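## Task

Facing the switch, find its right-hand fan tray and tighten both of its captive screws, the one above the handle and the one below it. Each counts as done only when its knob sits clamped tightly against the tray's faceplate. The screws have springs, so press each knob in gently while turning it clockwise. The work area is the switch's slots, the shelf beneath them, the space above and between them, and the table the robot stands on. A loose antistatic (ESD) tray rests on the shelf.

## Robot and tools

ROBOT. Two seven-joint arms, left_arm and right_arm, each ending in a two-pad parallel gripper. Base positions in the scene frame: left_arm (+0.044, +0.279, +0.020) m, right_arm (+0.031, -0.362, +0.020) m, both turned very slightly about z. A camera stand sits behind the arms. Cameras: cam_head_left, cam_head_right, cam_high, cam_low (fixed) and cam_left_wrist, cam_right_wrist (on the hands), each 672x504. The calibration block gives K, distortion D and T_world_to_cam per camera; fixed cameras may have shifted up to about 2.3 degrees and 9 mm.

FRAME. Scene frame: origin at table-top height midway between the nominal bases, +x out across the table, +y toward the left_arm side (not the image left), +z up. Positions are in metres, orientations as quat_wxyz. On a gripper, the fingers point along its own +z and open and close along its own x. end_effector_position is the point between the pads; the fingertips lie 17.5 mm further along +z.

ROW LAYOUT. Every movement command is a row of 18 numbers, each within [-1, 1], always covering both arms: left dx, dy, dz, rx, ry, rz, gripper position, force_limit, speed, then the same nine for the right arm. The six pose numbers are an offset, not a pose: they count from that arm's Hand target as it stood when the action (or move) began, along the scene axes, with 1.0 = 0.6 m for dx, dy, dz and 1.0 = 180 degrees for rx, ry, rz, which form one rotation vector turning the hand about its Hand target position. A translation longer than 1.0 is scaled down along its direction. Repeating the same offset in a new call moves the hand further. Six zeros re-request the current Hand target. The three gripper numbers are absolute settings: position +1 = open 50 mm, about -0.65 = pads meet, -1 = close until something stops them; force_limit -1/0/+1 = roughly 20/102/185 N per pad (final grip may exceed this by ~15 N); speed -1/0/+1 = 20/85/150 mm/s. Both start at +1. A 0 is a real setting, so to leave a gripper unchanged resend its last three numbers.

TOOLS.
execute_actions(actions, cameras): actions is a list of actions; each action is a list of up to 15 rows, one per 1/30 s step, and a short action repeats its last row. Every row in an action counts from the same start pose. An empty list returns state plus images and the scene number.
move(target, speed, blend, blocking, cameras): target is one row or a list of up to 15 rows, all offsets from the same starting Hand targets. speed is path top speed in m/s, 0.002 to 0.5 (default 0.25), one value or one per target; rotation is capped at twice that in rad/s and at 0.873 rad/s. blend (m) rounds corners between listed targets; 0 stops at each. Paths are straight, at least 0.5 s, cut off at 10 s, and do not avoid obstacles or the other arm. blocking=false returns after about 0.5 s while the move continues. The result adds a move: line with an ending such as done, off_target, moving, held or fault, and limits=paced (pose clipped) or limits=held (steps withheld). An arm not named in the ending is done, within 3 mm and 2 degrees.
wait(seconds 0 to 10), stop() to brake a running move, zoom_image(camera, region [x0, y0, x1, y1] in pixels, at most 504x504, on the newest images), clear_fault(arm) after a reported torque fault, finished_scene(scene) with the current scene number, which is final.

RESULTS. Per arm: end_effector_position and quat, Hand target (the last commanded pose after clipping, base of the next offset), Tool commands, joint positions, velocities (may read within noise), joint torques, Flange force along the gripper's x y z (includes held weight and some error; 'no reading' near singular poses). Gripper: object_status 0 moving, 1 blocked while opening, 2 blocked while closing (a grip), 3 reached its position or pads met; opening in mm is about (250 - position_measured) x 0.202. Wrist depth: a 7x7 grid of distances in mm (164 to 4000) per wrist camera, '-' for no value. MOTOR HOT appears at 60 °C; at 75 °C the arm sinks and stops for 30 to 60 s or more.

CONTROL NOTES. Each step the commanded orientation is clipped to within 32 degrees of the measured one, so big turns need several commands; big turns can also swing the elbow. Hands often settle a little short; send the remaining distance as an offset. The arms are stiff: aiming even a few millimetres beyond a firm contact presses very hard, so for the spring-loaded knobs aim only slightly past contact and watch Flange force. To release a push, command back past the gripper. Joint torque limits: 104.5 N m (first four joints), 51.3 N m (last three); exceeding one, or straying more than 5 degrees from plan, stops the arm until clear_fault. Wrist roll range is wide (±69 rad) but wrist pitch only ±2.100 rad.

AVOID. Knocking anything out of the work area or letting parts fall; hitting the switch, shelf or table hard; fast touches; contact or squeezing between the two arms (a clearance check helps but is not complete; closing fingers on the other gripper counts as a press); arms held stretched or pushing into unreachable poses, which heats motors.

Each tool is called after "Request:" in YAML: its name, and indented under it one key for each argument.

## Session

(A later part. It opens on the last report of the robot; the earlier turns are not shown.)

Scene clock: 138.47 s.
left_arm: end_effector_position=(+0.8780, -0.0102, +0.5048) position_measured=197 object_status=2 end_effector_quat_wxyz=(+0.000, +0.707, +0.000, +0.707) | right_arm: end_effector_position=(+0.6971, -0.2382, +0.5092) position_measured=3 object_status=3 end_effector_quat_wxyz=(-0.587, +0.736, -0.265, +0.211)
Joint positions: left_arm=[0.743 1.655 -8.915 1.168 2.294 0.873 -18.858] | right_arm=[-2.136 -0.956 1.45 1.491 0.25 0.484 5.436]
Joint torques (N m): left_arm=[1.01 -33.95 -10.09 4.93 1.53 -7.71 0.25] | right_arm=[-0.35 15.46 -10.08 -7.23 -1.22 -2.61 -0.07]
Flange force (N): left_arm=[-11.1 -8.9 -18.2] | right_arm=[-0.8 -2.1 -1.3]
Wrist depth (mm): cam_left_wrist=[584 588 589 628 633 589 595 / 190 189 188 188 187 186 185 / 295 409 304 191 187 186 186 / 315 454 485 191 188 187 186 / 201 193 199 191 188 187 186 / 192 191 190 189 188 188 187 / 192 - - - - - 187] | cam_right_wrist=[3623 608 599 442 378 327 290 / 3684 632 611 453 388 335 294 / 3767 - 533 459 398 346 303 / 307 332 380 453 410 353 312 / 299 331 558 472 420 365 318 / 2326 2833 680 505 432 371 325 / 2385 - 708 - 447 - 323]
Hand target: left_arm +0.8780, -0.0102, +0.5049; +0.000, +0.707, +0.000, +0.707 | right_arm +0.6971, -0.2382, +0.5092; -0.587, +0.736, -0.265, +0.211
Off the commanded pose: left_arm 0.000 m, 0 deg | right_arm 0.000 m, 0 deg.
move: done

Request:
move:
  target: [0, 0, 0, 0.25, 0, 0, -1, 0, -1, 0,0,0,0,0,0,1,1,1]
  speed: 0.25
  cameras: ["cam_right_wrist"]

Request:
zoom_image:
  camera: "cam_right_wrist"
  region: [310, 205, 370, 255]

Scene clock: 141.27 s.
left_arm: end_effector_position=(+0.8780, -0.0102, +0.5048) position_measured=197 object_status=2 end_effector_quat_wxyz=(-0.271, +0.653, -0.271, +0.653) | right_arm: end_effector_position=(+0.6971, -0.2382, +0.5092) position_measured=3 object_status=3 end_effector_quat_wxyz=(-0.587, +0.736, -0.265, +0.211)
Joint positions: left_arm=[0.64 1.705 -9.139 1.173 2.402 0.982 -19.511] | right_arm=[-2.136 -0.956 1.45 1.491 0.25 0.484 5.436]
Joint torques (N m): left_arm=[0.55 -29.34 -6.17 9.47 -2.36 -3.06 -1.19] | right_arm=[-0.4 15.4 -10.12 -7.25 -1.25 -2.64 -0.06]
Flange force (N): left_arm=[2.3 0.8 10.8] | right_arm=[-1.0 -2.1 -1.4]
Wrist depth (mm): cam_left_wrist=[395 457 187 187 186 185 184 / 456 189 188 187 186 186 185 / 190 189 188 188 187 186 185 / 190 192 191 188 188 187 186 / 194 295 192 189 188 188 187 / 262 469 193 190 188 188 187 / 329 - - - - - 187] | cam_right_wrist=[3663 608 602 441 379 328 289 / 3704 636 612 454 386 335 295 / 379 622 535 460 397 346 304 / 306 332 370 451 410 353 311 / 300 331 662 477 421 366 318 / 2376 2786 683 503 432 370 325 / 2385 - 713 - 449 - 323]
Hand target: left_arm +0.8780, -0.0102, +0.5048; -0.271, +0.653, -0.271, +0.653 | right_arm +0.6971, -0.2382, +0.5092; -0.587, +0.736, -0.265, +0.211
Off the commanded pose: left_arm 0.000 m, 0 deg | right_arm 0.000 m, 0 deg.
move: done
camera_calibration:
cam_right_wrist: T_world_to_cam=[[0.763608, -0.645597, -0.0103356, -0.680479], [-0.168958, -0.184342, -0.968231, 0.621994], [0.623182, 0.741095, -0.249844, 0.0396782], [0, 0, 0, 1]] pos_world=[0.599983, -0.354061, 0.605114]
Images, in order (width x height): cam_right_wrist 672x504.

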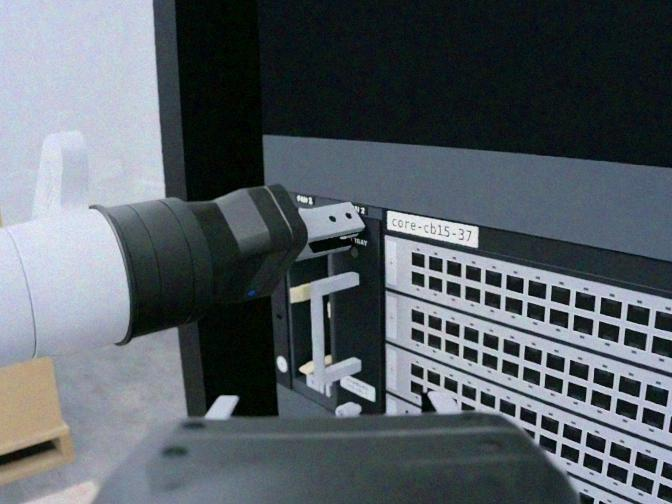

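Scaled by 8.400.

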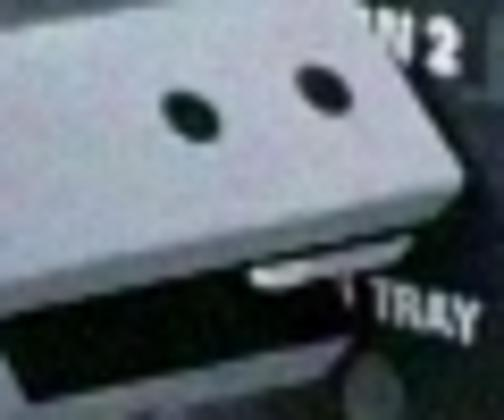

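Request:
move:
  target: [0.0003, 0, 0, 0.25, 0, 0, -1, 0, -1, 0,0,0,0,0,0,1,1,1]
  speed: 0.2
  cameras: ["cam_right_wrist"]

Request:
zoom_image:
  camera: "cam_right_wrist"
  region: [310, 205, 370, 255]

Scene clock: 144.53 s.
left_arm: end_effector_position=(+0.8781, -0.0103, +0.5048) position_measured=198 object_status=2 end_effector_quat_wxyz=(+0.500, -0.500, +0.501, -0.500) | right_arm: end_effector_position=(+0.6971, -0.2382, +0.5092) position_measured=3 object_status=3 end_effector_quat_wxyz=(-0.587, +0.736, -0.265, +0.211)
Joint positions: left_arm=[0.527 1.73 -9.37 1.178 2.519 1.078 -20.157] | right_arm=[-2.136 -0.956 1.45 1.491 0.25 0.484 5.436]
Joint torques (N m): left_arm=[-5.62 -18.92 2.24 8.25 -5.15 5.15 -0.77] | right_arm=[-0.37 15.4 -10.11 -7.26 -1.26 -2.65 -0.04]
Flange force (N): left_arm=[16.4 -18.7 31.0] | right_arm=[-0.9 -2.1 -1.3]
Wrist depth (mm): cam_left_wrist=[189 189 188 187 187 186 186 / 189 189 188 188 187 186 186 / 190 189 189 188 188 187 186 / 191 190 189 189 188 188 187 / 191 190 190 189 189 188 188 / 192 194 193 192 191 191 190 / 195 - - - - - 191] | cam_right_wrist=[3746 606 606 442 378 328 289 / 3725 634 612 452 388 335 295 / 336 356 618 460 398 346 303 / 304 329 368 445 411 354 313 / 299 332 663 475 422 366 318 / 2294 2821 686 502 431 369 325 / 2343 - 706 - 449 - 323]
Hand target: left_arm +0.8781, -0.0102, +0.5048; +0.500, -0.500, +0.501, -0.500 | right_arm +0.6971, -0.2382, +0.5092; -0.587, +0.736, -0.265, +0.211
Off the commanded pose: left_arm 0.000 m, 0 deg | right_arm 0.000 m, 0 deg.
move: done
camera_calibration:
cam_right_wrist: T_world_to_cam=[[0.763608, -0.645597, -0.0103356, -0.680479], [-0.168958, -0.184342, -0.968231, 0.621994], [0.623182, 0.741095, -0.249844, 0.0396782], [0, 0, 0, 1]] pos_world=[0.599983, -0.354061, 0.605114]
Images, in order (width x height): cam_right_wrist 672x504.

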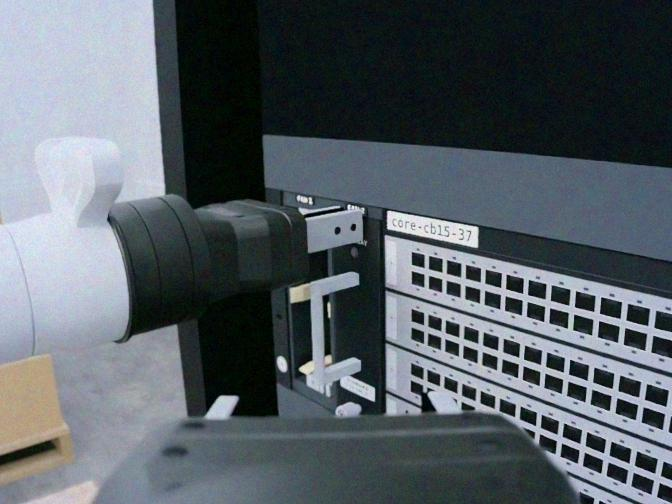

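Scaled by 8.400.

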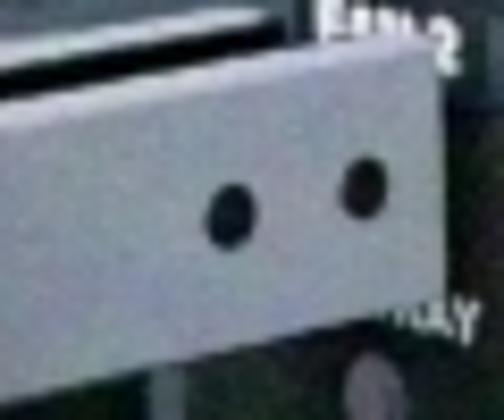

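Request:
move:
  target:
    - [0.0009, 0, 0, 0, 0, 0, -1, 0, -1, 0,0,0,0,0,0,1,1,1]
    - [0.0009, 0, 0, 0.25, 0, 0, -1, 0, -1, 0,0,0,0,0,0,1,1,1]
  speed: [0.05,0.2]

Request:
move:
  target: [0, 0, 0, 0.25, 0, 0, -1, 0, -1, 0,0,0,0,0,0,1,1,1]
  speed: 0.2
  cameras: ["cam_right_wrist"]

Request:
zoom_image:
  camera: "cam_right_wrist"
  region: [310, 205, 370, 255]

Scene clock: 149.43 s.
left_arm: end_effector_position=(+0.8787, -0.0102, +0.5048) position_measured=198 object_status=2 end_effector_quat_wxyz=(+0.653, -0.270, +0.654, -0.270) | right_arm: end_effector_position=(+0.6971, -0.2382, +0.5092) position_measured=3 object_status=3 end_effector_quat_wxyz=(-0.587, +0.736, -0.265, +0.211)
Joint positions: left_arm=[0.408 1.728 -9.608 1.182 2.646 1.161 -20.792] | right_arm=[-2.136 -0.956 1.45 1.491 0.25 0.484 5.436]
Joint torques (N m): left_arm=[-20.49 -30.16 7.86 6.49 -8.56 -0.11 -0.79] | right_arm=[-0.36 15.37 -10.14 -7.32 -1.27 -2.68 -0.06]
Flange force (N): left_arm=[15.6 -13.6 -8.1] | right_arm=[-1.0 -2.1 -1.3]
Wrist depth (mm): cam_left_wrist=[188 188 188 187 187 186 186 / 189 189 188 188 187 187 188 / 190 189 189 188 188 187 189 / 190 190 189 188 188 190 190 / 191 190 190 189 191 191 190 / 191 191 190 190 189 191 191 / 192 - - - - - 191] | cam_right_wrist=[3663 604 599 441 377 327 289 / 3704 636 612 453 386 335 295 / 3508 617 528 460 397 347 303 / 303 287 372 448 410 354 312 / 297 328 555 473 422 366 317 / 2263 2809 691 503 431 370 325 / 2368 - 716 - 446 - 323]
Hand target: left_arm +0.8787, -0.0102, +0.5049; +0.653, -0.270, +0.654, -0.270 | right_arm +0.6971, -0.2382, +0.5092; -0.587, +0.736, -0.265, +0.211
Off the commanded pose: left_arm 0.000 m, 0 deg | right_arm 0.000 m, 0 deg.
move: done

Scene clock: 151.73 s.
left_arm: end_effector_position=(+0.8787, -0.0102, +0.5048) position_measured=198 object_status=2 end_effector_quat_wxyz=(+0.707, +0.000, +0.707, +0.000) | right_arm: end_effector_position=(+0.6971, -0.2382, +0.5092) position_measured=3 object_status=3 end_effector_quat_wxyz=(-0.587, +0.736, -0.265, +0.211)
Joint positions: left_arm=[0.288 1.698 -9.854 1.188 2.786 1.229 -21.415] | right_arm=[-2.136 -0.956 1.45 1.491 0.25 0.484 5.436]
Joint torques (N m): left_arm=[-22.95 -44.68 10.59 8.07 -11.92 -4.78 -1.09] | right_arm=[-0.36 15.41 -10.15 -7.27 -1.24 -2.62 -0.06]
Flange force (N): left_arm=[21.0 -19.7 -20.1] | right_arm=[-1.0 -2.1 -1.2]
Wrist depth (mm): cam_left_wrist=[189 188 188 190 189 189 188 / 189 189 188 190 190 189 189 / 189 189 189 190 190 190 189 / 190 189 189 191 190 190 190 / 190 190 189 191 191 190 190 / 191 190 190 189 189 189 188 / 191 - - - - - 188] | cam_right_wrist=[3663 603 601 442 379 327 289 / 3789 636 611 453 388 335 295 / 3767 - 534 461 398 347 302 / 305 286 375 452 410 353 312 / 297 291 560 472 422 367 318 / 2271 2695 691 504 431 370 324 / 2351 - 708 - 448 - 323]
Hand target: left_arm +0.8787, -0.0102, +0.5049; +0.707, +0.000, +0.707, +0.000 | right_arm +0.6971, -0.2382, +0.5092; -0.587, +0.736, -0.265, +0.211
Off the commanded pose: left_arm 0.000 m, 0 deg | right_arm 0.000 m, 0 deg.
move: done
camera_calibration:
cam_right_wrist: T_world_to_cam=[[0.763608, -0.645597, -0.0103356, -0.680479], [-0.168958, -0.184342, -0.968231, 0.621994], [0.623182, 0.741095, -0.249844, 0.0396782], [0, 0, 0, 1]] pos_world=[0.599983, -0.354061, 0.605114]
Images, in order (width x height): cam_right_wrist 672x504.

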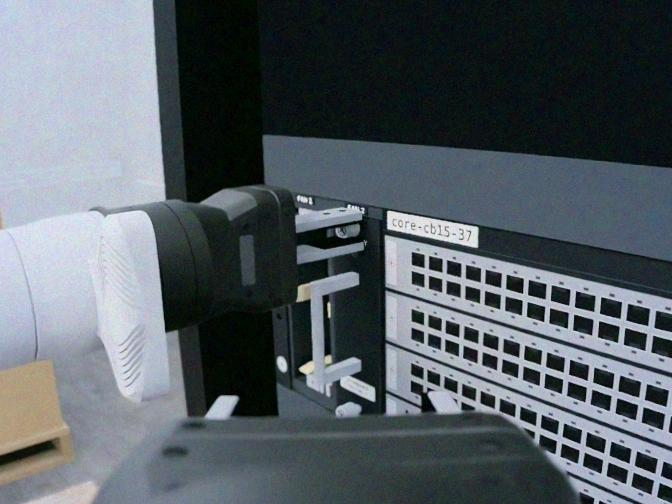

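Scaled by 8.400.

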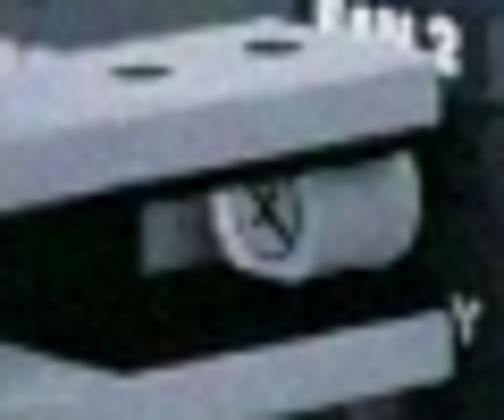

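Request:
move:
  target: [0, 0, 0, 0, 0, 0, 0.1, 0, -1, 0,0,0,0,0,0,1,1,1]
  speed: 0.1
  cameras: ["cam_right_wrist", "cam_left_wrist"]

Request:
zoom_image:
  camera: "cam_right_wrist"
  region: [310, 205, 370, 255]

Scene clock: 154.47 s.
left_arm: end_effector_position=(+0.8786, -0.0102, +0.5050) position_measured=138 object_status=0 end_effector_quat_wxyz=(+0.707, +0.000, +0.707, +0.000) | right_arm: end_effector_position=(+0.6971, -0.2382, +0.5092) position_measured=3 object_status=3 end_effector_quat_wxyz=(-0.587, +0.736, -0.265, +0.211)
Joint positions: left_arm=[0.287 1.697 -9.854 1.188 2.786 1.229 -21.415] | right_arm=[-2.136 -0.956 1.45 1.491 0.25 0.484 5.436]
Joint torques (N m): left_arm=[0.97 -28.9 3.03 6.44 -1.59 -3.2 0.36] | right_arm=[-0.37 15.42 -10.13 -7.27 -1.28 -2.63 -0.06]
Flange force (N): left_arm=[1.3 3.7 -4.8] | right_arm=[-1.0 -2.0 -1.3]
Wrist depth (mm): cam_left_wrist=[188 187 187 189 188 188 187 / 189 188 187 189 189 188 188 / 189 188 188 189 189 189 188 / 190 189 188 190 190 189 189 / 190 189 189 191 190 189 189 / 191 190 189 189 188 188 187 / 191 - - - - - 188] | cam_right_wrist=[3684 607 604 441 380 327 289 / 3684 634 615 453 387 335 294 / 3704 - 513 456 397 346 303 / 305 288 379 454 410 353 312 / 300 294 561 470 420 365 318 / 2225 2631 691 504 430 371 325 / 2368 - 713 - 448 - 324]
Hand target: left_arm +0.8787, -0.0102, +0.5049; +0.707, +0.000, +0.707, +0.000 | right_arm +0.6971, -0.2382, +0.5092; -0.587, +0.736, -0.265, +0.211
Off the commanded pose: left_arm 0.000 m, 0 deg | right_arm 0.000 m, 0 deg.
move: done
camera_calibration:
cam_left_wrist: T_world_to_cam=[[0.023178, 0.00881013, -0.999693, 0.48627], [-0.032247, 0.999447, 0.00806032, 0.0841859], [0.999211, 0.0320503, 0.0234493, -0.718886], [0, 0, 0, 1]] pos_world=[0.709763, -0.065383, 0.502299]
cam_right_wrist: T_world_to_cam=[[0.763608, -0.645597, -0.0103356, -0.680479], [-0.168958, -0.184342, -0.968231, 0.621994], [0.623182, 0.741095, -0.249844, 0.0396782], [0, 0, 0, 1]] pos_world=[0.599983, -0.354061, 0.605114]
Images, in order (width x height): cam_left_wrist 672x504, cam_right_wrist 672x504.

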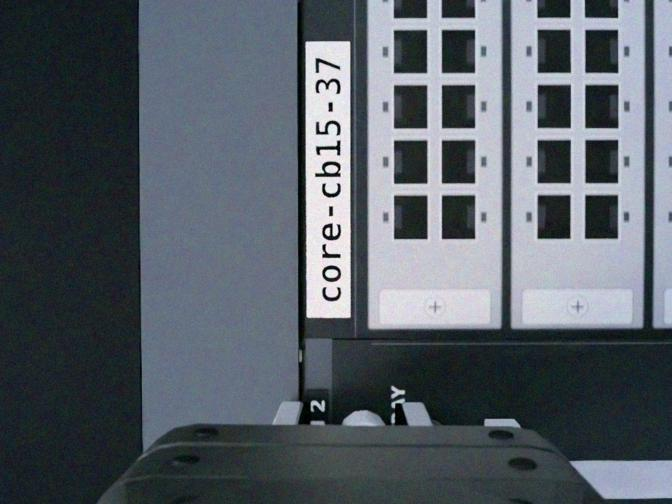

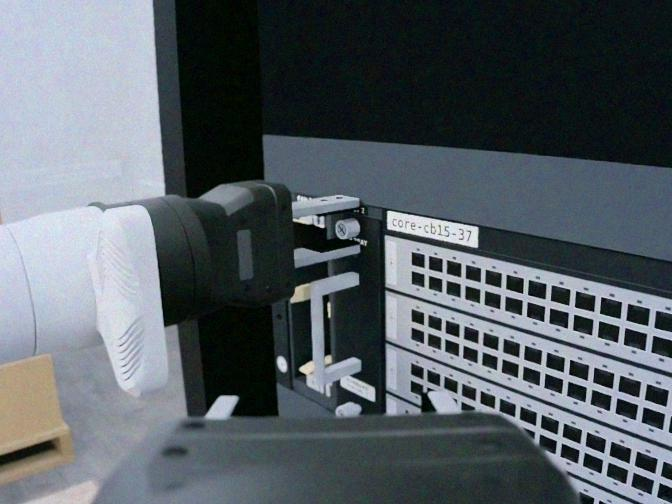

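Scaled by 8.400.

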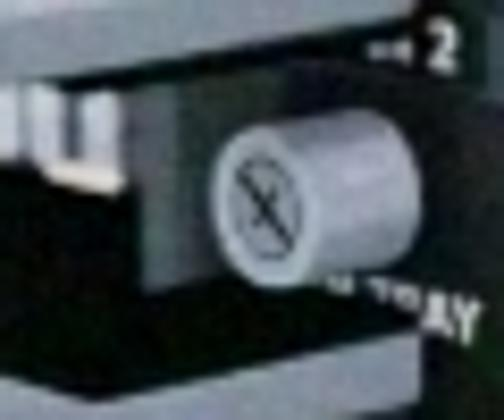

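Request:
move:
  target:
    - [0, 0, 0, -0.5, 0, 0, 0.1, 0, -1, 0,0,0,0,0,0,1,1,1]
    - [0, 0, 0, -0.5, 0, 0, -1, 0.1, -1, 0,0,0,0,0,0,1,1,1]
    - [0, 0, 0, -0.25, 0, 0, -1, 0.1, -1, 0,0,0,0,0,0,1,1,1]
  speed: [0.35,0.1,0.2]

Request:
move:
  target: [0, 0, 0, 0.25, 0, 0, -1, 0.1, -1, 0,0,0,0,0,0,1,1,1]
  speed: 0.2
  cameras: ["cam_right_wrist"]

Request:
zoom_image:
  camera: "cam_right_wrist"
  region: [310, 205, 370, 255]

Scene clock: 162.67 s.
left_arm: end_effector_position=(+0.8787, -0.0102, +0.5048) position_measured=198 object_status=2 end_effector_quat_wxyz=(+0.653, -0.270, +0.654, -0.270) | right_arm: end_effector_position=(+0.6971, -0.2382, +0.5092) position_measured=3 object_status=3 end_effector_quat_wxyz=(-0.587, +0.736, -0.265, +0.211)
Joint positions: left_arm=[0.409 1.728 -9.606 1.182 2.645 1.16 -20.794] | right_arm=[-2.136 -0.956 1.45 1.491 0.25 0.484 5.436]
Joint torques (N m): left_arm=[-13.37 -34.62 4.16 12.34 -8.38 -0.71 -1.18] | right_arm=[-0.37 15.38 -10.13 -7.28 -1.23 -2.65 -0.05]
Flange force (N): left_arm=[15.6 -12.7 13.6] | right_arm=[-1.0 -2.1 -1.3]
Wrist depth (mm): cam_left_wrist=[188 187 187 186 186 185 185 / 188 188 187 187 186 186 188 / 189 189 188 187 187 187 188 / 189 189 188 188 188 189 189 / 190 189 189 189 190 190 189 / 191 190 190 189 189 190 190 / 191 - - - - - 190] | cam_right_wrist=[3746 607 599 440 378 327 290 / 3684 633 609 452 387 335 294 / 3584 618 527 459 397 347 303 / 305 287 373 446 410 353 311 / 298 329 558 472 421 366 316 / 2302 2798 686 503 432 369 325 / 2420 - 711 - 448 - 323]
Hand target: left_arm +0.8787, -0.0102, +0.5048; +0.653, -0.270, +0.654, -0.270 | right_arm +0.6971, -0.2382, +0.5092; -0.587, +0.736, -0.265, +0.211
Off the commanded pose: left_arm 0.000 m, 0 deg | right_arm 0.000 m, 0 deg.
move: done

Scene clock: 164.97 s.
left_arm: end_effector_position=(+0.8787, -0.0102, +0.5048) position_measured=198 object_status=2 end_effector_quat_wxyz=(+0.707, +0.000, +0.707, +0.000) | right_arm: end_effector_position=(+0.6971, -0.2382, +0.5092) position_measured=3 object_status=3 end_effector_quat_wxyz=(-0.587, +0.736, -0.265, +0.211)
Joint positions: left_arm=[0.289 1.698 -9.852 1.188 2.785 1.228 -21.416] | right_arm=[-2.136 -0.956 1.45 1.491 0.25 0.484 5.436]
Joint torques (N m): left_arm=[-17.43 -44.32 8.49 10.77 -10.8 -4.26 -1.13] | right_arm=[-0.34 15.44 -10.13 -7.28 -1.27 -2.62 -0.08]
Flange force (N): left_arm=[17.6 -18.1 -6.3] | right_arm=[-0.9 -2.0 -1.2]
Wrist depth (mm): cam_left_wrist=[188 188 187 189 189 189 188 / 189 188 188 190 189 189 188 / 189 188 188 190 190 189 189 / 190 189 189 190 190 190 189 / 190 190 189 191 191 190 190 / 190 190 190 189 189 188 188 / 191 - - - - - 188] | cam_right_wrist=[3725 607 602 442 378 328 289 / 3746 634 613 453 388 335 294 / 3767 - 530 461 398 347 303 / 305 286 377 450 411 353 312 / 298 292 558 472 421 366 317 / 2318 2663 686 506 431 371 325 / 2360 - 715 - 447 - 323]
Hand target: left_arm +0.8787, -0.0102, +0.5048; +0.707, +0.000, +0.707, +0.000 | right_arm +0.6971, -0.2382, +0.5092; -0.587, +0.736, -0.265, +0.211
Off the commanded pose: left_arm 0.000 m, 0 deg | right_arm 0.000 m, 0 deg.
move: done
camera_calibration:
cam_right_wrist: T_world_to_cam=[[0.763608, -0.645597, -0.0103356, -0.680479], [-0.168958, -0.184342, -0.968231, 0.621994], [0.623182, 0.741095, -0.249844, 0.0396782], [0, 0, 0, 1]] pos_world=[0.599983, -0.354061, 0.605114]
Images, in order (width x height): cam_right_wrist 672x504.

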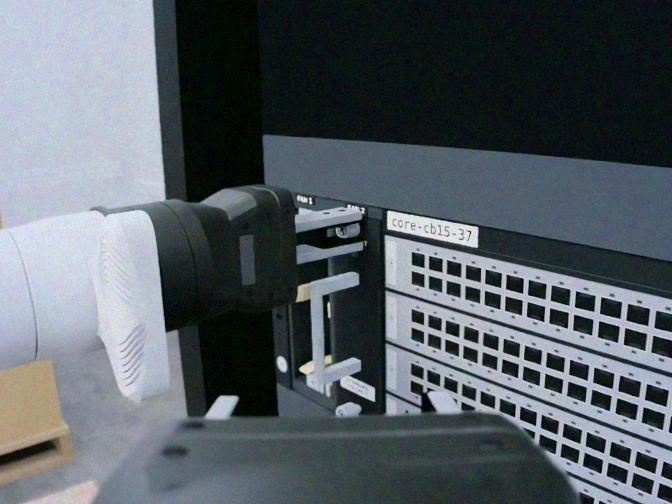

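Scaled by 8.400.

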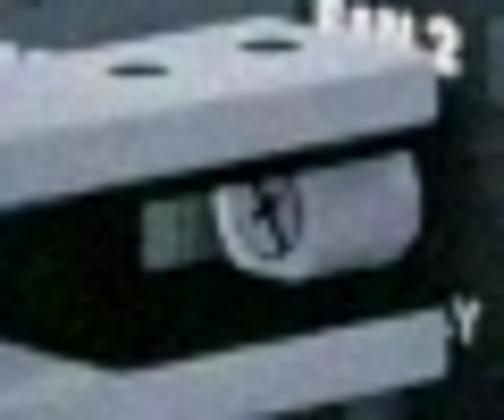

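Request:
move:
  target:
    - [0, 0, 0, 0, 0, 0, 0.1, 0, -1, 0,0,0,0,0,0,1,1,1]
    - [-0.1, 0, 0, 0, 0, 0, 0.1, 0, -1, 0,0,0,0,0,0,1,1,1]
    - [-0.13, 0, 0, -0.5, 0, 0, 0.1, 0, -1, 0,0,0,0,0,0,1,1,1]
  speed: [0.1,0.15,0.4]
  cameras: ["all"]

Request:
zoom_image:
  camera: "cam_right_wrist"
  region: [310, 205, 370, 255]

Request:
zoom_image:
  camera: "cam_left_wrist"
  region: [280, 280, 420, 440]

Scene clock: 170.17 s.
left_arm: end_effector_position=(+0.8007, -0.0102, +0.5047) position_measured=138 object_status=3 end_effector_quat_wxyz=(+0.500, -0.500, +0.501, -0.500) | right_arm: end_effector_position=(+0.6971, -0.2382, +0.5092) position_measured=3 object_status=3 end_effector_quat_wxyz=(-0.587, +0.736, -0.265, +0.211)
Joint positions: left_arm=[0.596 1.801 -9.391 1.461 2.5 1.276 -20.247] | right_arm=[-2.136 -0.956 1.45 1.491 0.25 0.484 5.436]
Joint torques (N m): left_arm=[1.01 -26.7 -2.22 5.26 -0.37 -3.7 0.29] | right_arm=[-0.35 15.45 -10.17 -7.29 -1.3 -2.64 -0.07]
Flange force (N): left_arm=[-3.1 0.5 -2.8] | right_arm=[-0.9 -2.0 -1.2]
Wrist depth (mm): cam_left_wrist=[503 266 265 263 263 262 261 / 502 266 266 264 264 263 262 / 502 267 266 265 264 263 262 / 502 268 267 266 265 264 263 / 501 269 268 267 266 265 264 / 501 273 271 267 268 268 267 / 501 - - - - 268 267] | cam_right_wrist=[3684 603 599 442 379 328 289 / 3746 638 612 451 388 335 294 / 3684 - 628 471 398 346 302 / 306 336 403 474 410 353 311 / 297 332 670 477 422 365 317 / 2318 2763 688 503 431 370 325 / 2376 - 710 - 450 - 322]
Hand target: left_arm +0.8007, -0.0102, +0.5049; +0.500, -0.500, +0.500, -0.500 | right_arm +0.6971, -0.2382, +0.5092; -0.587, +0.736, -0.265, +0.211
Off the commanded pose: left_arm 0.000 m, 0 deg | right_arm 0.000 m, 0 deg.
move: done
camera_calibration:
cam_left_wrist: T_world_to_cam=[[0.0229724, -0.999696, -0.00900757, -0.0223666], [-0.03235, 0.00826191, -0.999442, 0.580115], [0.999213, 0.023251, -0.0321503, -0.612964], [0, 0, 0, 1]] pos_world=[0.631762, -0.0129006, 0.559883]
cam_right_wrist: T_world_to_cam=[[0.763608, -0.645597, -0.0103356, -0.680479], [-0.168958, -0.184342, -0.968231, 0.621994], [0.623182, 0.741095, -0.249844, 0.0396782], [0, 0, 0, 1]] pos_world=[0.599983, -0.354061, 0.605114]

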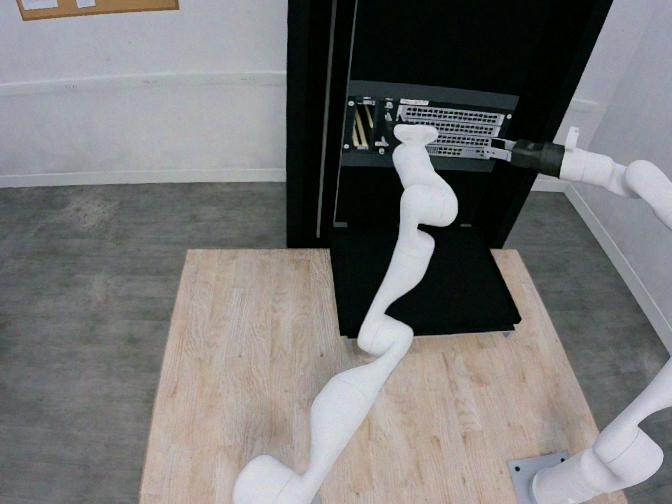

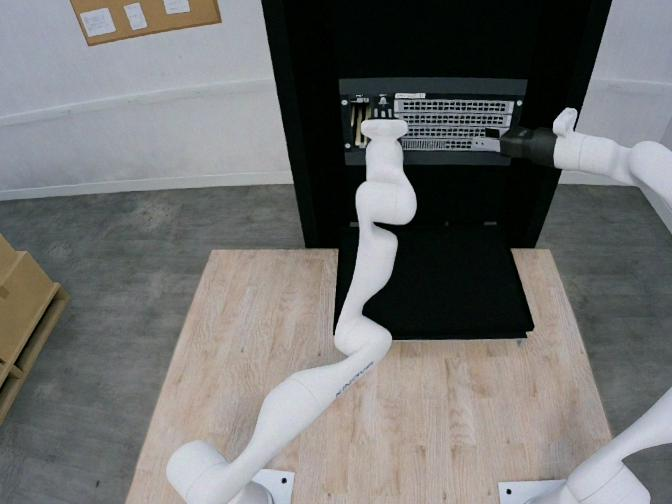

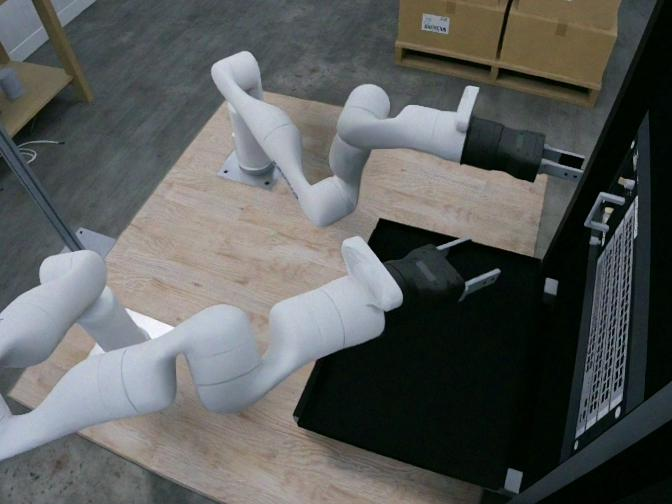

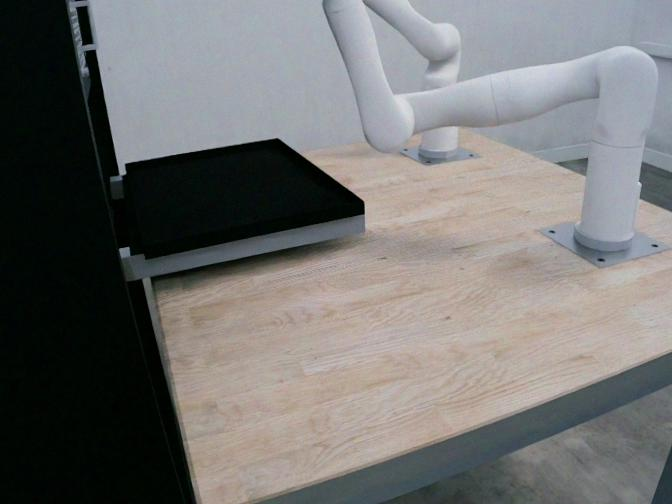

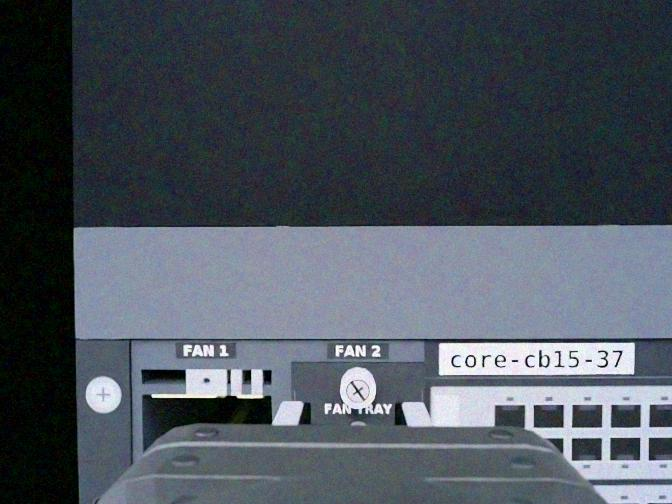

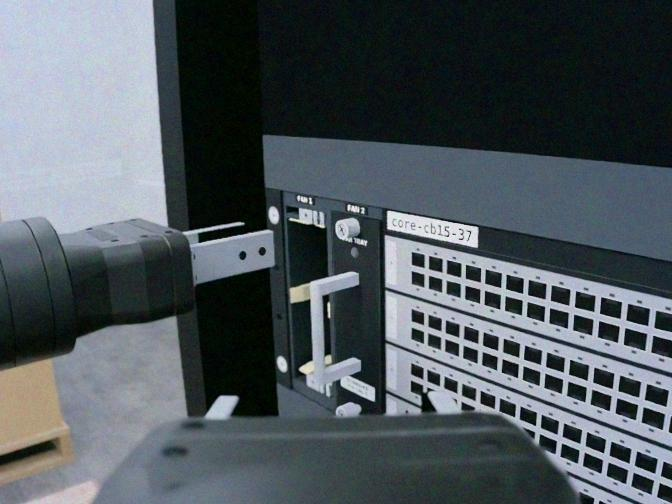

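Scaled by 8.400.

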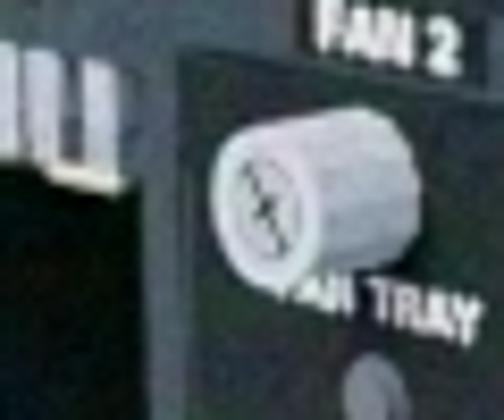

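Scaled by 3.150.

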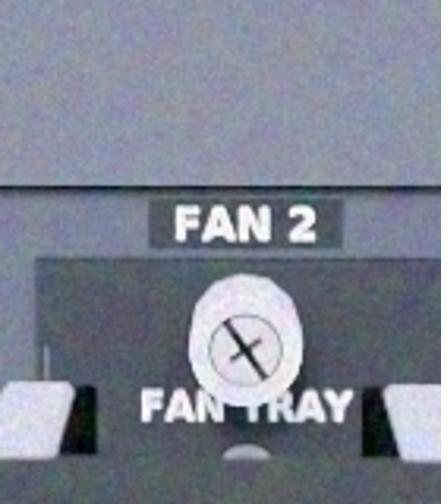

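Request:
zoom_image:
  camera: "cam_right_wrist"
  region: [310, 370, 370, 420]

Scaled by 8.400.

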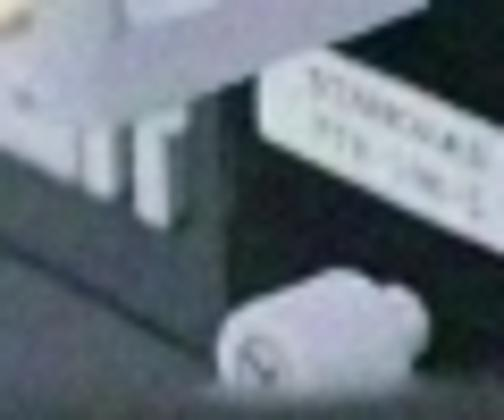

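Request:
move:
  target: [-0.01, 0, -0.2417, 0, 0, 0, 0.3, 0, -1, 0,0,-0.2167,0,0,0,1,1,1]
  speed: 0.12
  cameras: ["all"]

Request:
zoom_image:
  camera: "cam_left_wrist"
  region: [220, 280, 480, 440]

Request:
zoom_image:
  camera: "cam_right_wrist"
  region: [180, 170, 400, 335]

Scene clock: 182.00 s.
left_arm: end_effector_position=(+0.7947, -0.0102, +0.3599) position_measured=107 object_status=3 end_effector_quat_wxyz=(+0.500, -0.500, +0.500, -0.500) | right_arm: end_effector_position=(+0.6971, -0.2382, +0.3792) position_measured=3 object_status=3 end_effector_quat_wxyz=(-0.587, +0.736, -0.265, +0.211)
Joint positions: left_arm=[0.607 2.121 -9.384 1.62 2.465 1.146 -20.144] | right_arm=[-2.138 -1.149 1.558 1.7 0.346 0.266 5.543]
Joint torques (N m): left_arm=[1.01 -25.57 -1.95 6.51 -0.66 -3.61 0.29] | right_arm=[-0.38 16.1 -11.25 -5.06 -0.89 -2.39 -0.03]
Flange force (N): left_arm=[-3.6 -0.5 -3.1] | right_arm=[-0.6 -2.7 -1.3]
Wrist depth (mm): cam_left_wrist=[502 274 274 270 272 271 269 / 501 275 364 271 272 271 270 / 500 276 363 272 272 272 271 / 500 276 363 273 274 273 272 / 499 277 299 273 274 274 272 / 501 277 277 274 275 275 273 / 501 - - - - 272 271] | cam_right_wrist=[3546 604 600 438 383 330 291 / 3833 3970 615 437 392 339 298 / 3767 - 624 448 403 350 306 / 2160 375 540 480 413 354 312 / 298 332 660 498 419 366 318 / 314 2521 687 518 428 368 322 / 853 - 714 - 445 - 321]
Hand target: left_arm +0.7947, -0.0102, +0.3598; +0.500, -0.500, +0.501, -0.500 | right_arm +0.6971, -0.2382, +0.3792; -0.587, +0.736, -0.265, +0.211
Off the commanded pose: left_arm 0.000 m, 0 deg | right_arm 0.000 m, 0 deg.
move: done
camera_calibration:
cam_left_wrist: T_world_to_cam=[[0.0229754, -0.999696, -0.00890068, -0.0235771], [-0.0320455, 0.00816203, -0.999453, 0.43501], [0.999222, 0.023248, -0.0318482, -0.611656], [0, 0, 0, 1]] pos_world=[0.625663, -0.0129007, 0.415082]
cam_right_wrist: T_world_to_cam=[[0.763571, -0.645642, -0.0102544, -0.681854], [-0.168899, -0.184371, -0.968236, 0.49608], [0.623243, 0.741049, -0.249829, 0.00713767], [0, 0, 0, 1]] pos_world=[0.599983, -0.35406, 0.475114]

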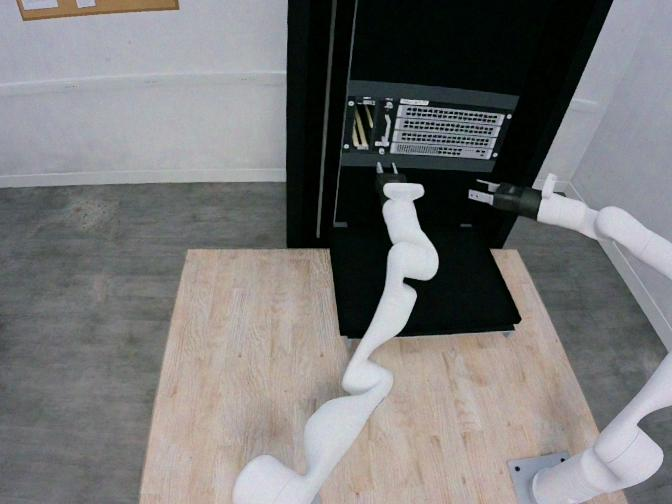

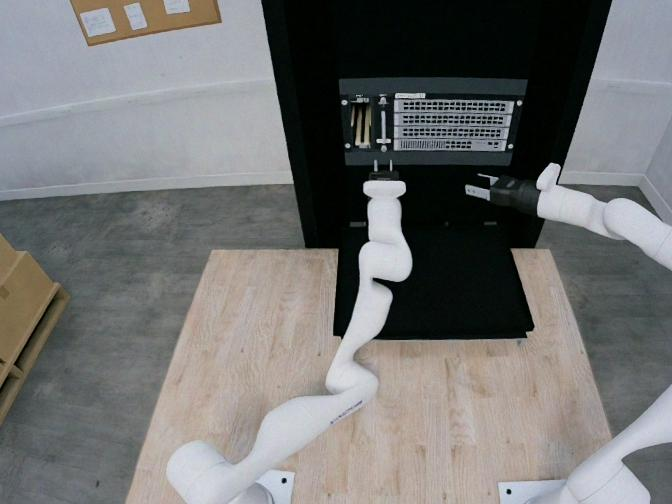

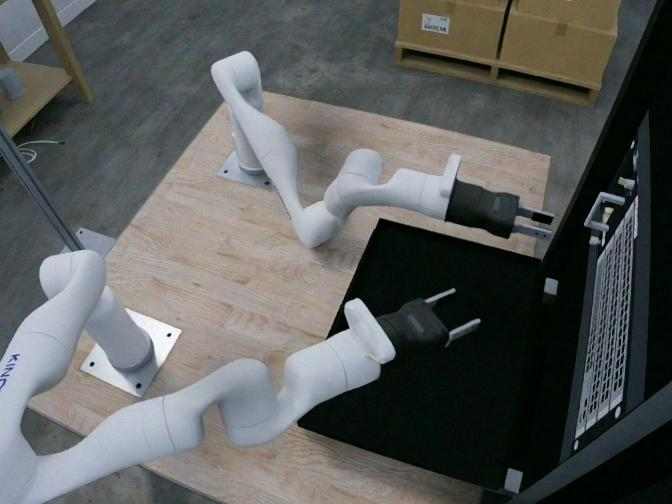

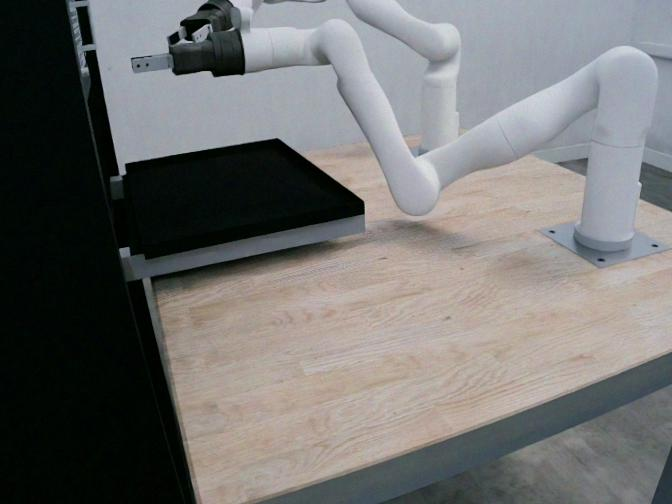

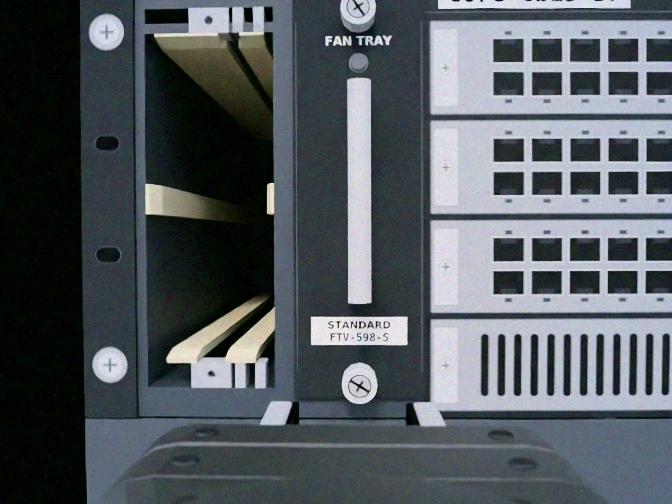

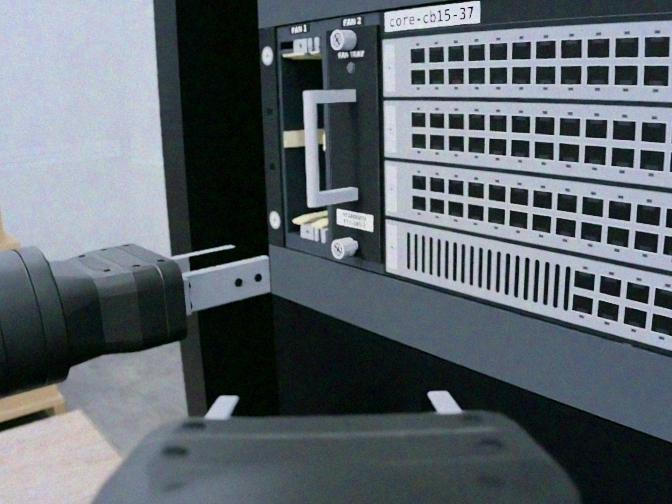

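Scaled by 1.938.

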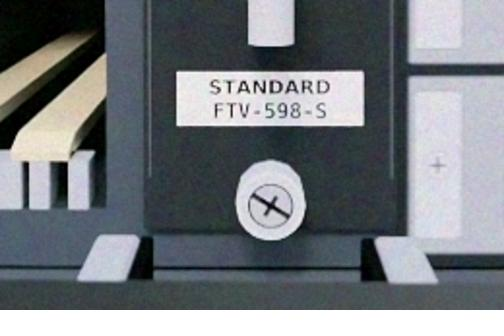

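Scaled by 2.291.

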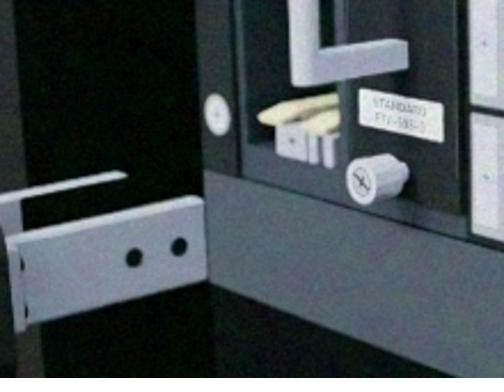

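Request:
move:
  target:
    - [0.06, -0.003, -0.0027, 0, 0, 0, 0.3, 0, -1, 0,0,0,0,0,0,1,1,1]
    - [0.122, -0.003, -0.0027, 0, 0, 0, 0.3, 0, -1, 0,0,0,0,0,0,1,1,1]
  speed: [0.12,0.06]
  blend: [0.01, 0]
  cameras: ["cam_left_wrist","cam_right_wrist"]

Request:
zoom_image:
  camera: "cam_left_wrist"
  region: [240, 330, 460, 450]

Request:
zoom_image:
  camera: "cam_right_wrist"
  region: [250, 180, 400, 290]

Scene clock: 190.17 s.
left_arm: end_effector_position=(+0.8679, -0.0119, +0.3582) position_measured=107 object_status=3 end_effector_quat_wxyz=(+0.500, -0.500, +0.500, -0.500) | right_arm: end_effector_position=(+0.6971, -0.2382, +0.3792) position_measured=3 object_status=3 end_effector_quat_wxyz=(-0.587, +0.736, -0.265, +0.211)
Joint positions: left_arm=[0.538 2.041 -9.376 1.362 2.478 0.981 -20.061] | right_arm=[-2.138 -1.149 1.558 1.7 0.346 0.266 5.543]
Joint torques (N m): left_arm=[0.99 -27.89 -1.94 8.16 -0.91 -3.53 0.29] | right_arm=[-0.43 16.1 -11.22 -5 -0.86 -2.37 -0.04]
Flange force (N): left_arm=[-3.7 -0.7 -3.4] | right_arm=[-0.5 -2.7 -1.4]
Wrist depth (mm): cam_left_wrist=[202 252 200 197 197 198 197 / 201 283 201 198 197 199 198 / 201 282 201 199 198 199 199 / 201 282 202 199 198 200 199 / 202 282 202 200 199 200 200 / 203 209 203 200 199 201 201 / 203 205 - - - 201 201] | cam_right_wrist=[3725 607 602 440 383 330 292 / 3746 3746 610 438 391 339 298 / 3684 644 628 447 402 350 306 / 311 338 378 451 410 356 312 / 299 332 374 489 419 367 317 / 314 2438 687 516 427 368 323 / 858 - 708 - 445 - 322]
Hand target: left_arm +0.8679, -0.0120, +0.3582; +0.500, -0.500, +0.501, -0.500 | right_arm +0.6971, -0.2382, +0.3792; -0.587, +0.736, -0.265, +0.211
Off the commanded pose: left_arm 0.000 m, 0 deg | right_arm 0.000 m, 0 deg.
move: done
camera_calibration:
cam_left_wrist: T_world_to_cam=[[0.0230757, -0.999694, -0.0089077, -0.0270431], [-0.0322485, 0.00816111, -0.999447, 0.435814], [0.999213, 0.0233502, -0.0320503, -0.684823], [0, 0, 0, 1]] pos_world=[0.698963, -0.0146008, 0.413383]
cam_right_wrist: T_world_to_cam=[[0.76356, -0.645654, -0.0103191, -0.681821], [-0.16895, -0.184328, -0.968235, 0.496126], [0.623243, 0.741049, -0.249829, 0.00713805], [0, 0, 0, 1]] pos_world=[0.599983, -0.35406, 0.475114]
Images, in order (width x height): cam_left_wrist 672x504, cam_right_wrist 672x504.

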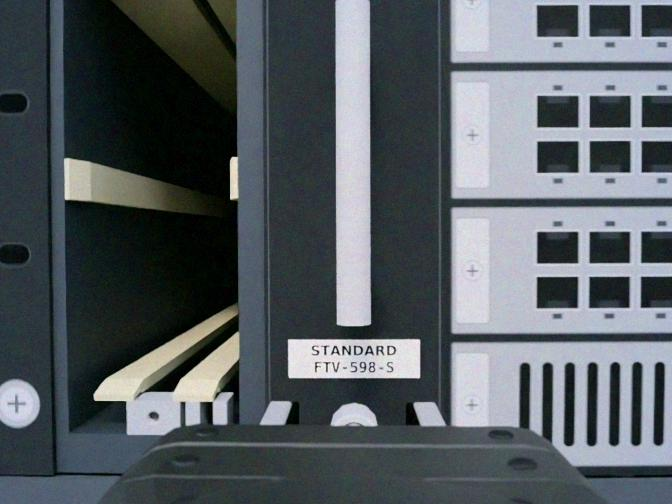

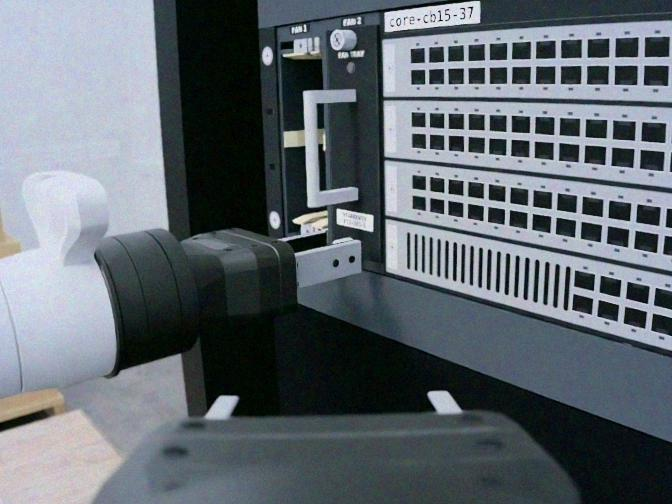

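Scaled by 2.291.

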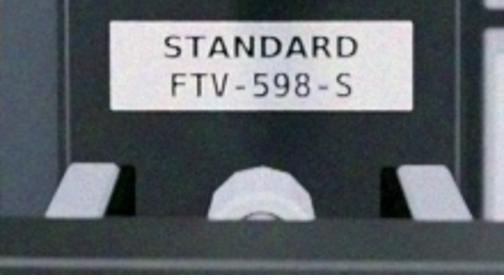

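Scaled by 3.360.

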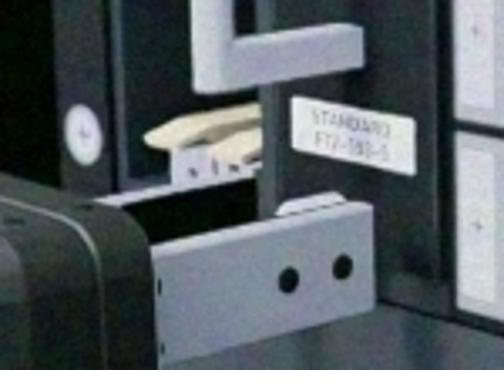

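Request:
move:
  target:
    - [0.0087, -0.0006, 0.0008, 0, 0, 0, 0.3, 0, -1, 0,0,0,0,0,0,1,1,1]
    - [0.0087, -0.0006, 0.0008, 0, 0, 0, -1, -0.8, -1, 0,0,0,0,0,0,1,1,1]
  speed: 0.05
  cameras: ["cam_left_wrist","cam_right_wrist"]

Request:
zoom_image:
  camera: "cam_left_wrist"
  region: [240, 330, 460, 450]

Scene clock: 193.87 s.
left_arm: end_effector_position=(+0.8731, -0.0124, +0.3587) position_measured=191 object_status=2 end_effector_quat_wxyz=(+0.500, -0.500, +0.500, -0.500) | right_arm: end_effector_position=(+0.6971, -0.2382, +0.3792) position_measured=3 object_status=3 end_effector_quat_wxyz=(-0.587, +0.736, -0.265, +0.211)
Joint positions: left_arm=[0.533 2.032 -9.376 1.341 2.477 0.969 -20.054] | right_arm=[-2.138 -1.149 1.558 1.7 0.346 0.266 5.543]
Joint torques (N m): left_arm=[0.65 -28.08 -1.75 8.01 -0.81 -3.56 0.28] | right_arm=[-0.37 16.14 -11.25 -4.98 -0.87 -2.37 -0.09]
Flange force (N): left_arm=[-3.5 -0.5 -4.9] | right_arm=[-0.3 -2.7 -1.2]
Wrist depth (mm): cam_left_wrist=[197 262 195 192 192 193 192 / 197 287 195 193 192 194 193 / 198 285 196 193 193 194 194 / 198 285 197 194 193 195 194 / 199 284 197 194 194 195 195 / 200 203 198 194 194 196 195 / 200 - - - - - 196] | cam_right_wrist=[3746 609 599 439 381 331 292 / 3623 3947 613 439 392 339 297 / 3704 636 628 448 402 349 305 / 313 337 378 448 409 354 313 / 299 330 375 489 420 366 318 / 316 2438 689 518 429 367 322 / 859 - 714 - 444 - 320]
Hand target: left_arm +0.8731, -0.0124, +0.3587; +0.500, -0.500, +0.501, -0.500 | right_arm +0.6971, -0.2382, +0.3792; -0.587, +0.736, -0.265, +0.211
Off the commanded pose: left_arm 0.000 m, 0 deg | right_arm 0.000 m, 0 deg.
move: done
camera_calibration:
cam_left_wrist: T_world_to_cam=[[0.0229734, -0.999696, -0.00900527, -0.0274459], [-0.03225, 0.00826191, -0.999446, 0.436486], [0.999216, 0.0232511, -0.0320504, -0.689996], [0, 0, 0, 1]] pos_world=[0.704162, -0.0150006, 0.413882]
cam_right_wrist: T_world_to_cam=[[0.76356, -0.645654, -0.0103191, -0.681821], [-0.16895, -0.184328, -0.968235, 0.496126], [0.623243, 0.741049, -0.249829, 0.00713805], [0, 0, 0, 1]] pos_world=[0.599983, -0.35406, 0.475114]
Images, in order (width x height): cam_left_wrist 672x504, cam_right_wrist 672x504.

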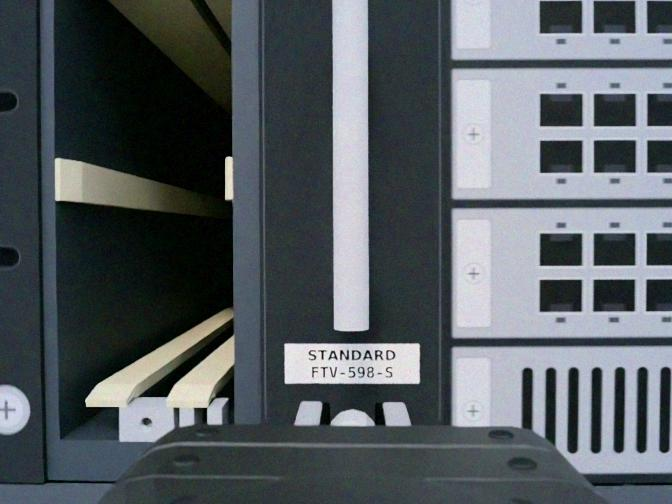

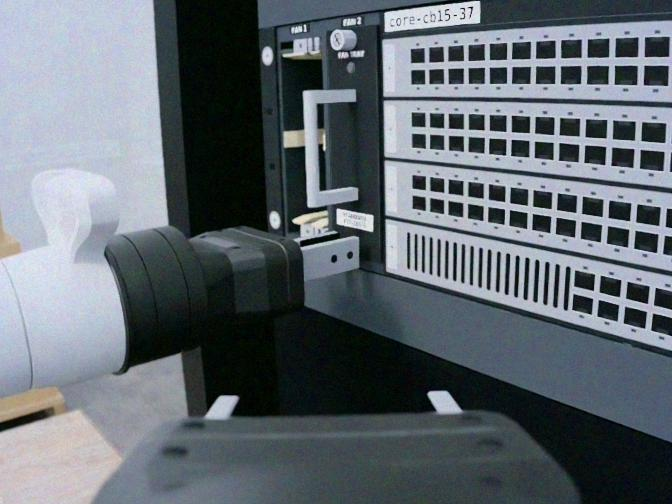

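Scaled by 2.291.

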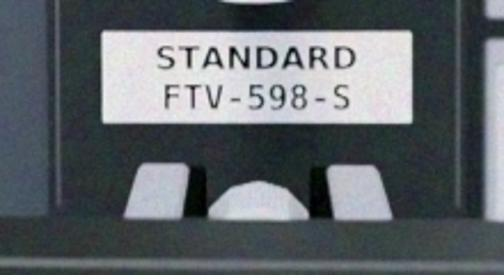

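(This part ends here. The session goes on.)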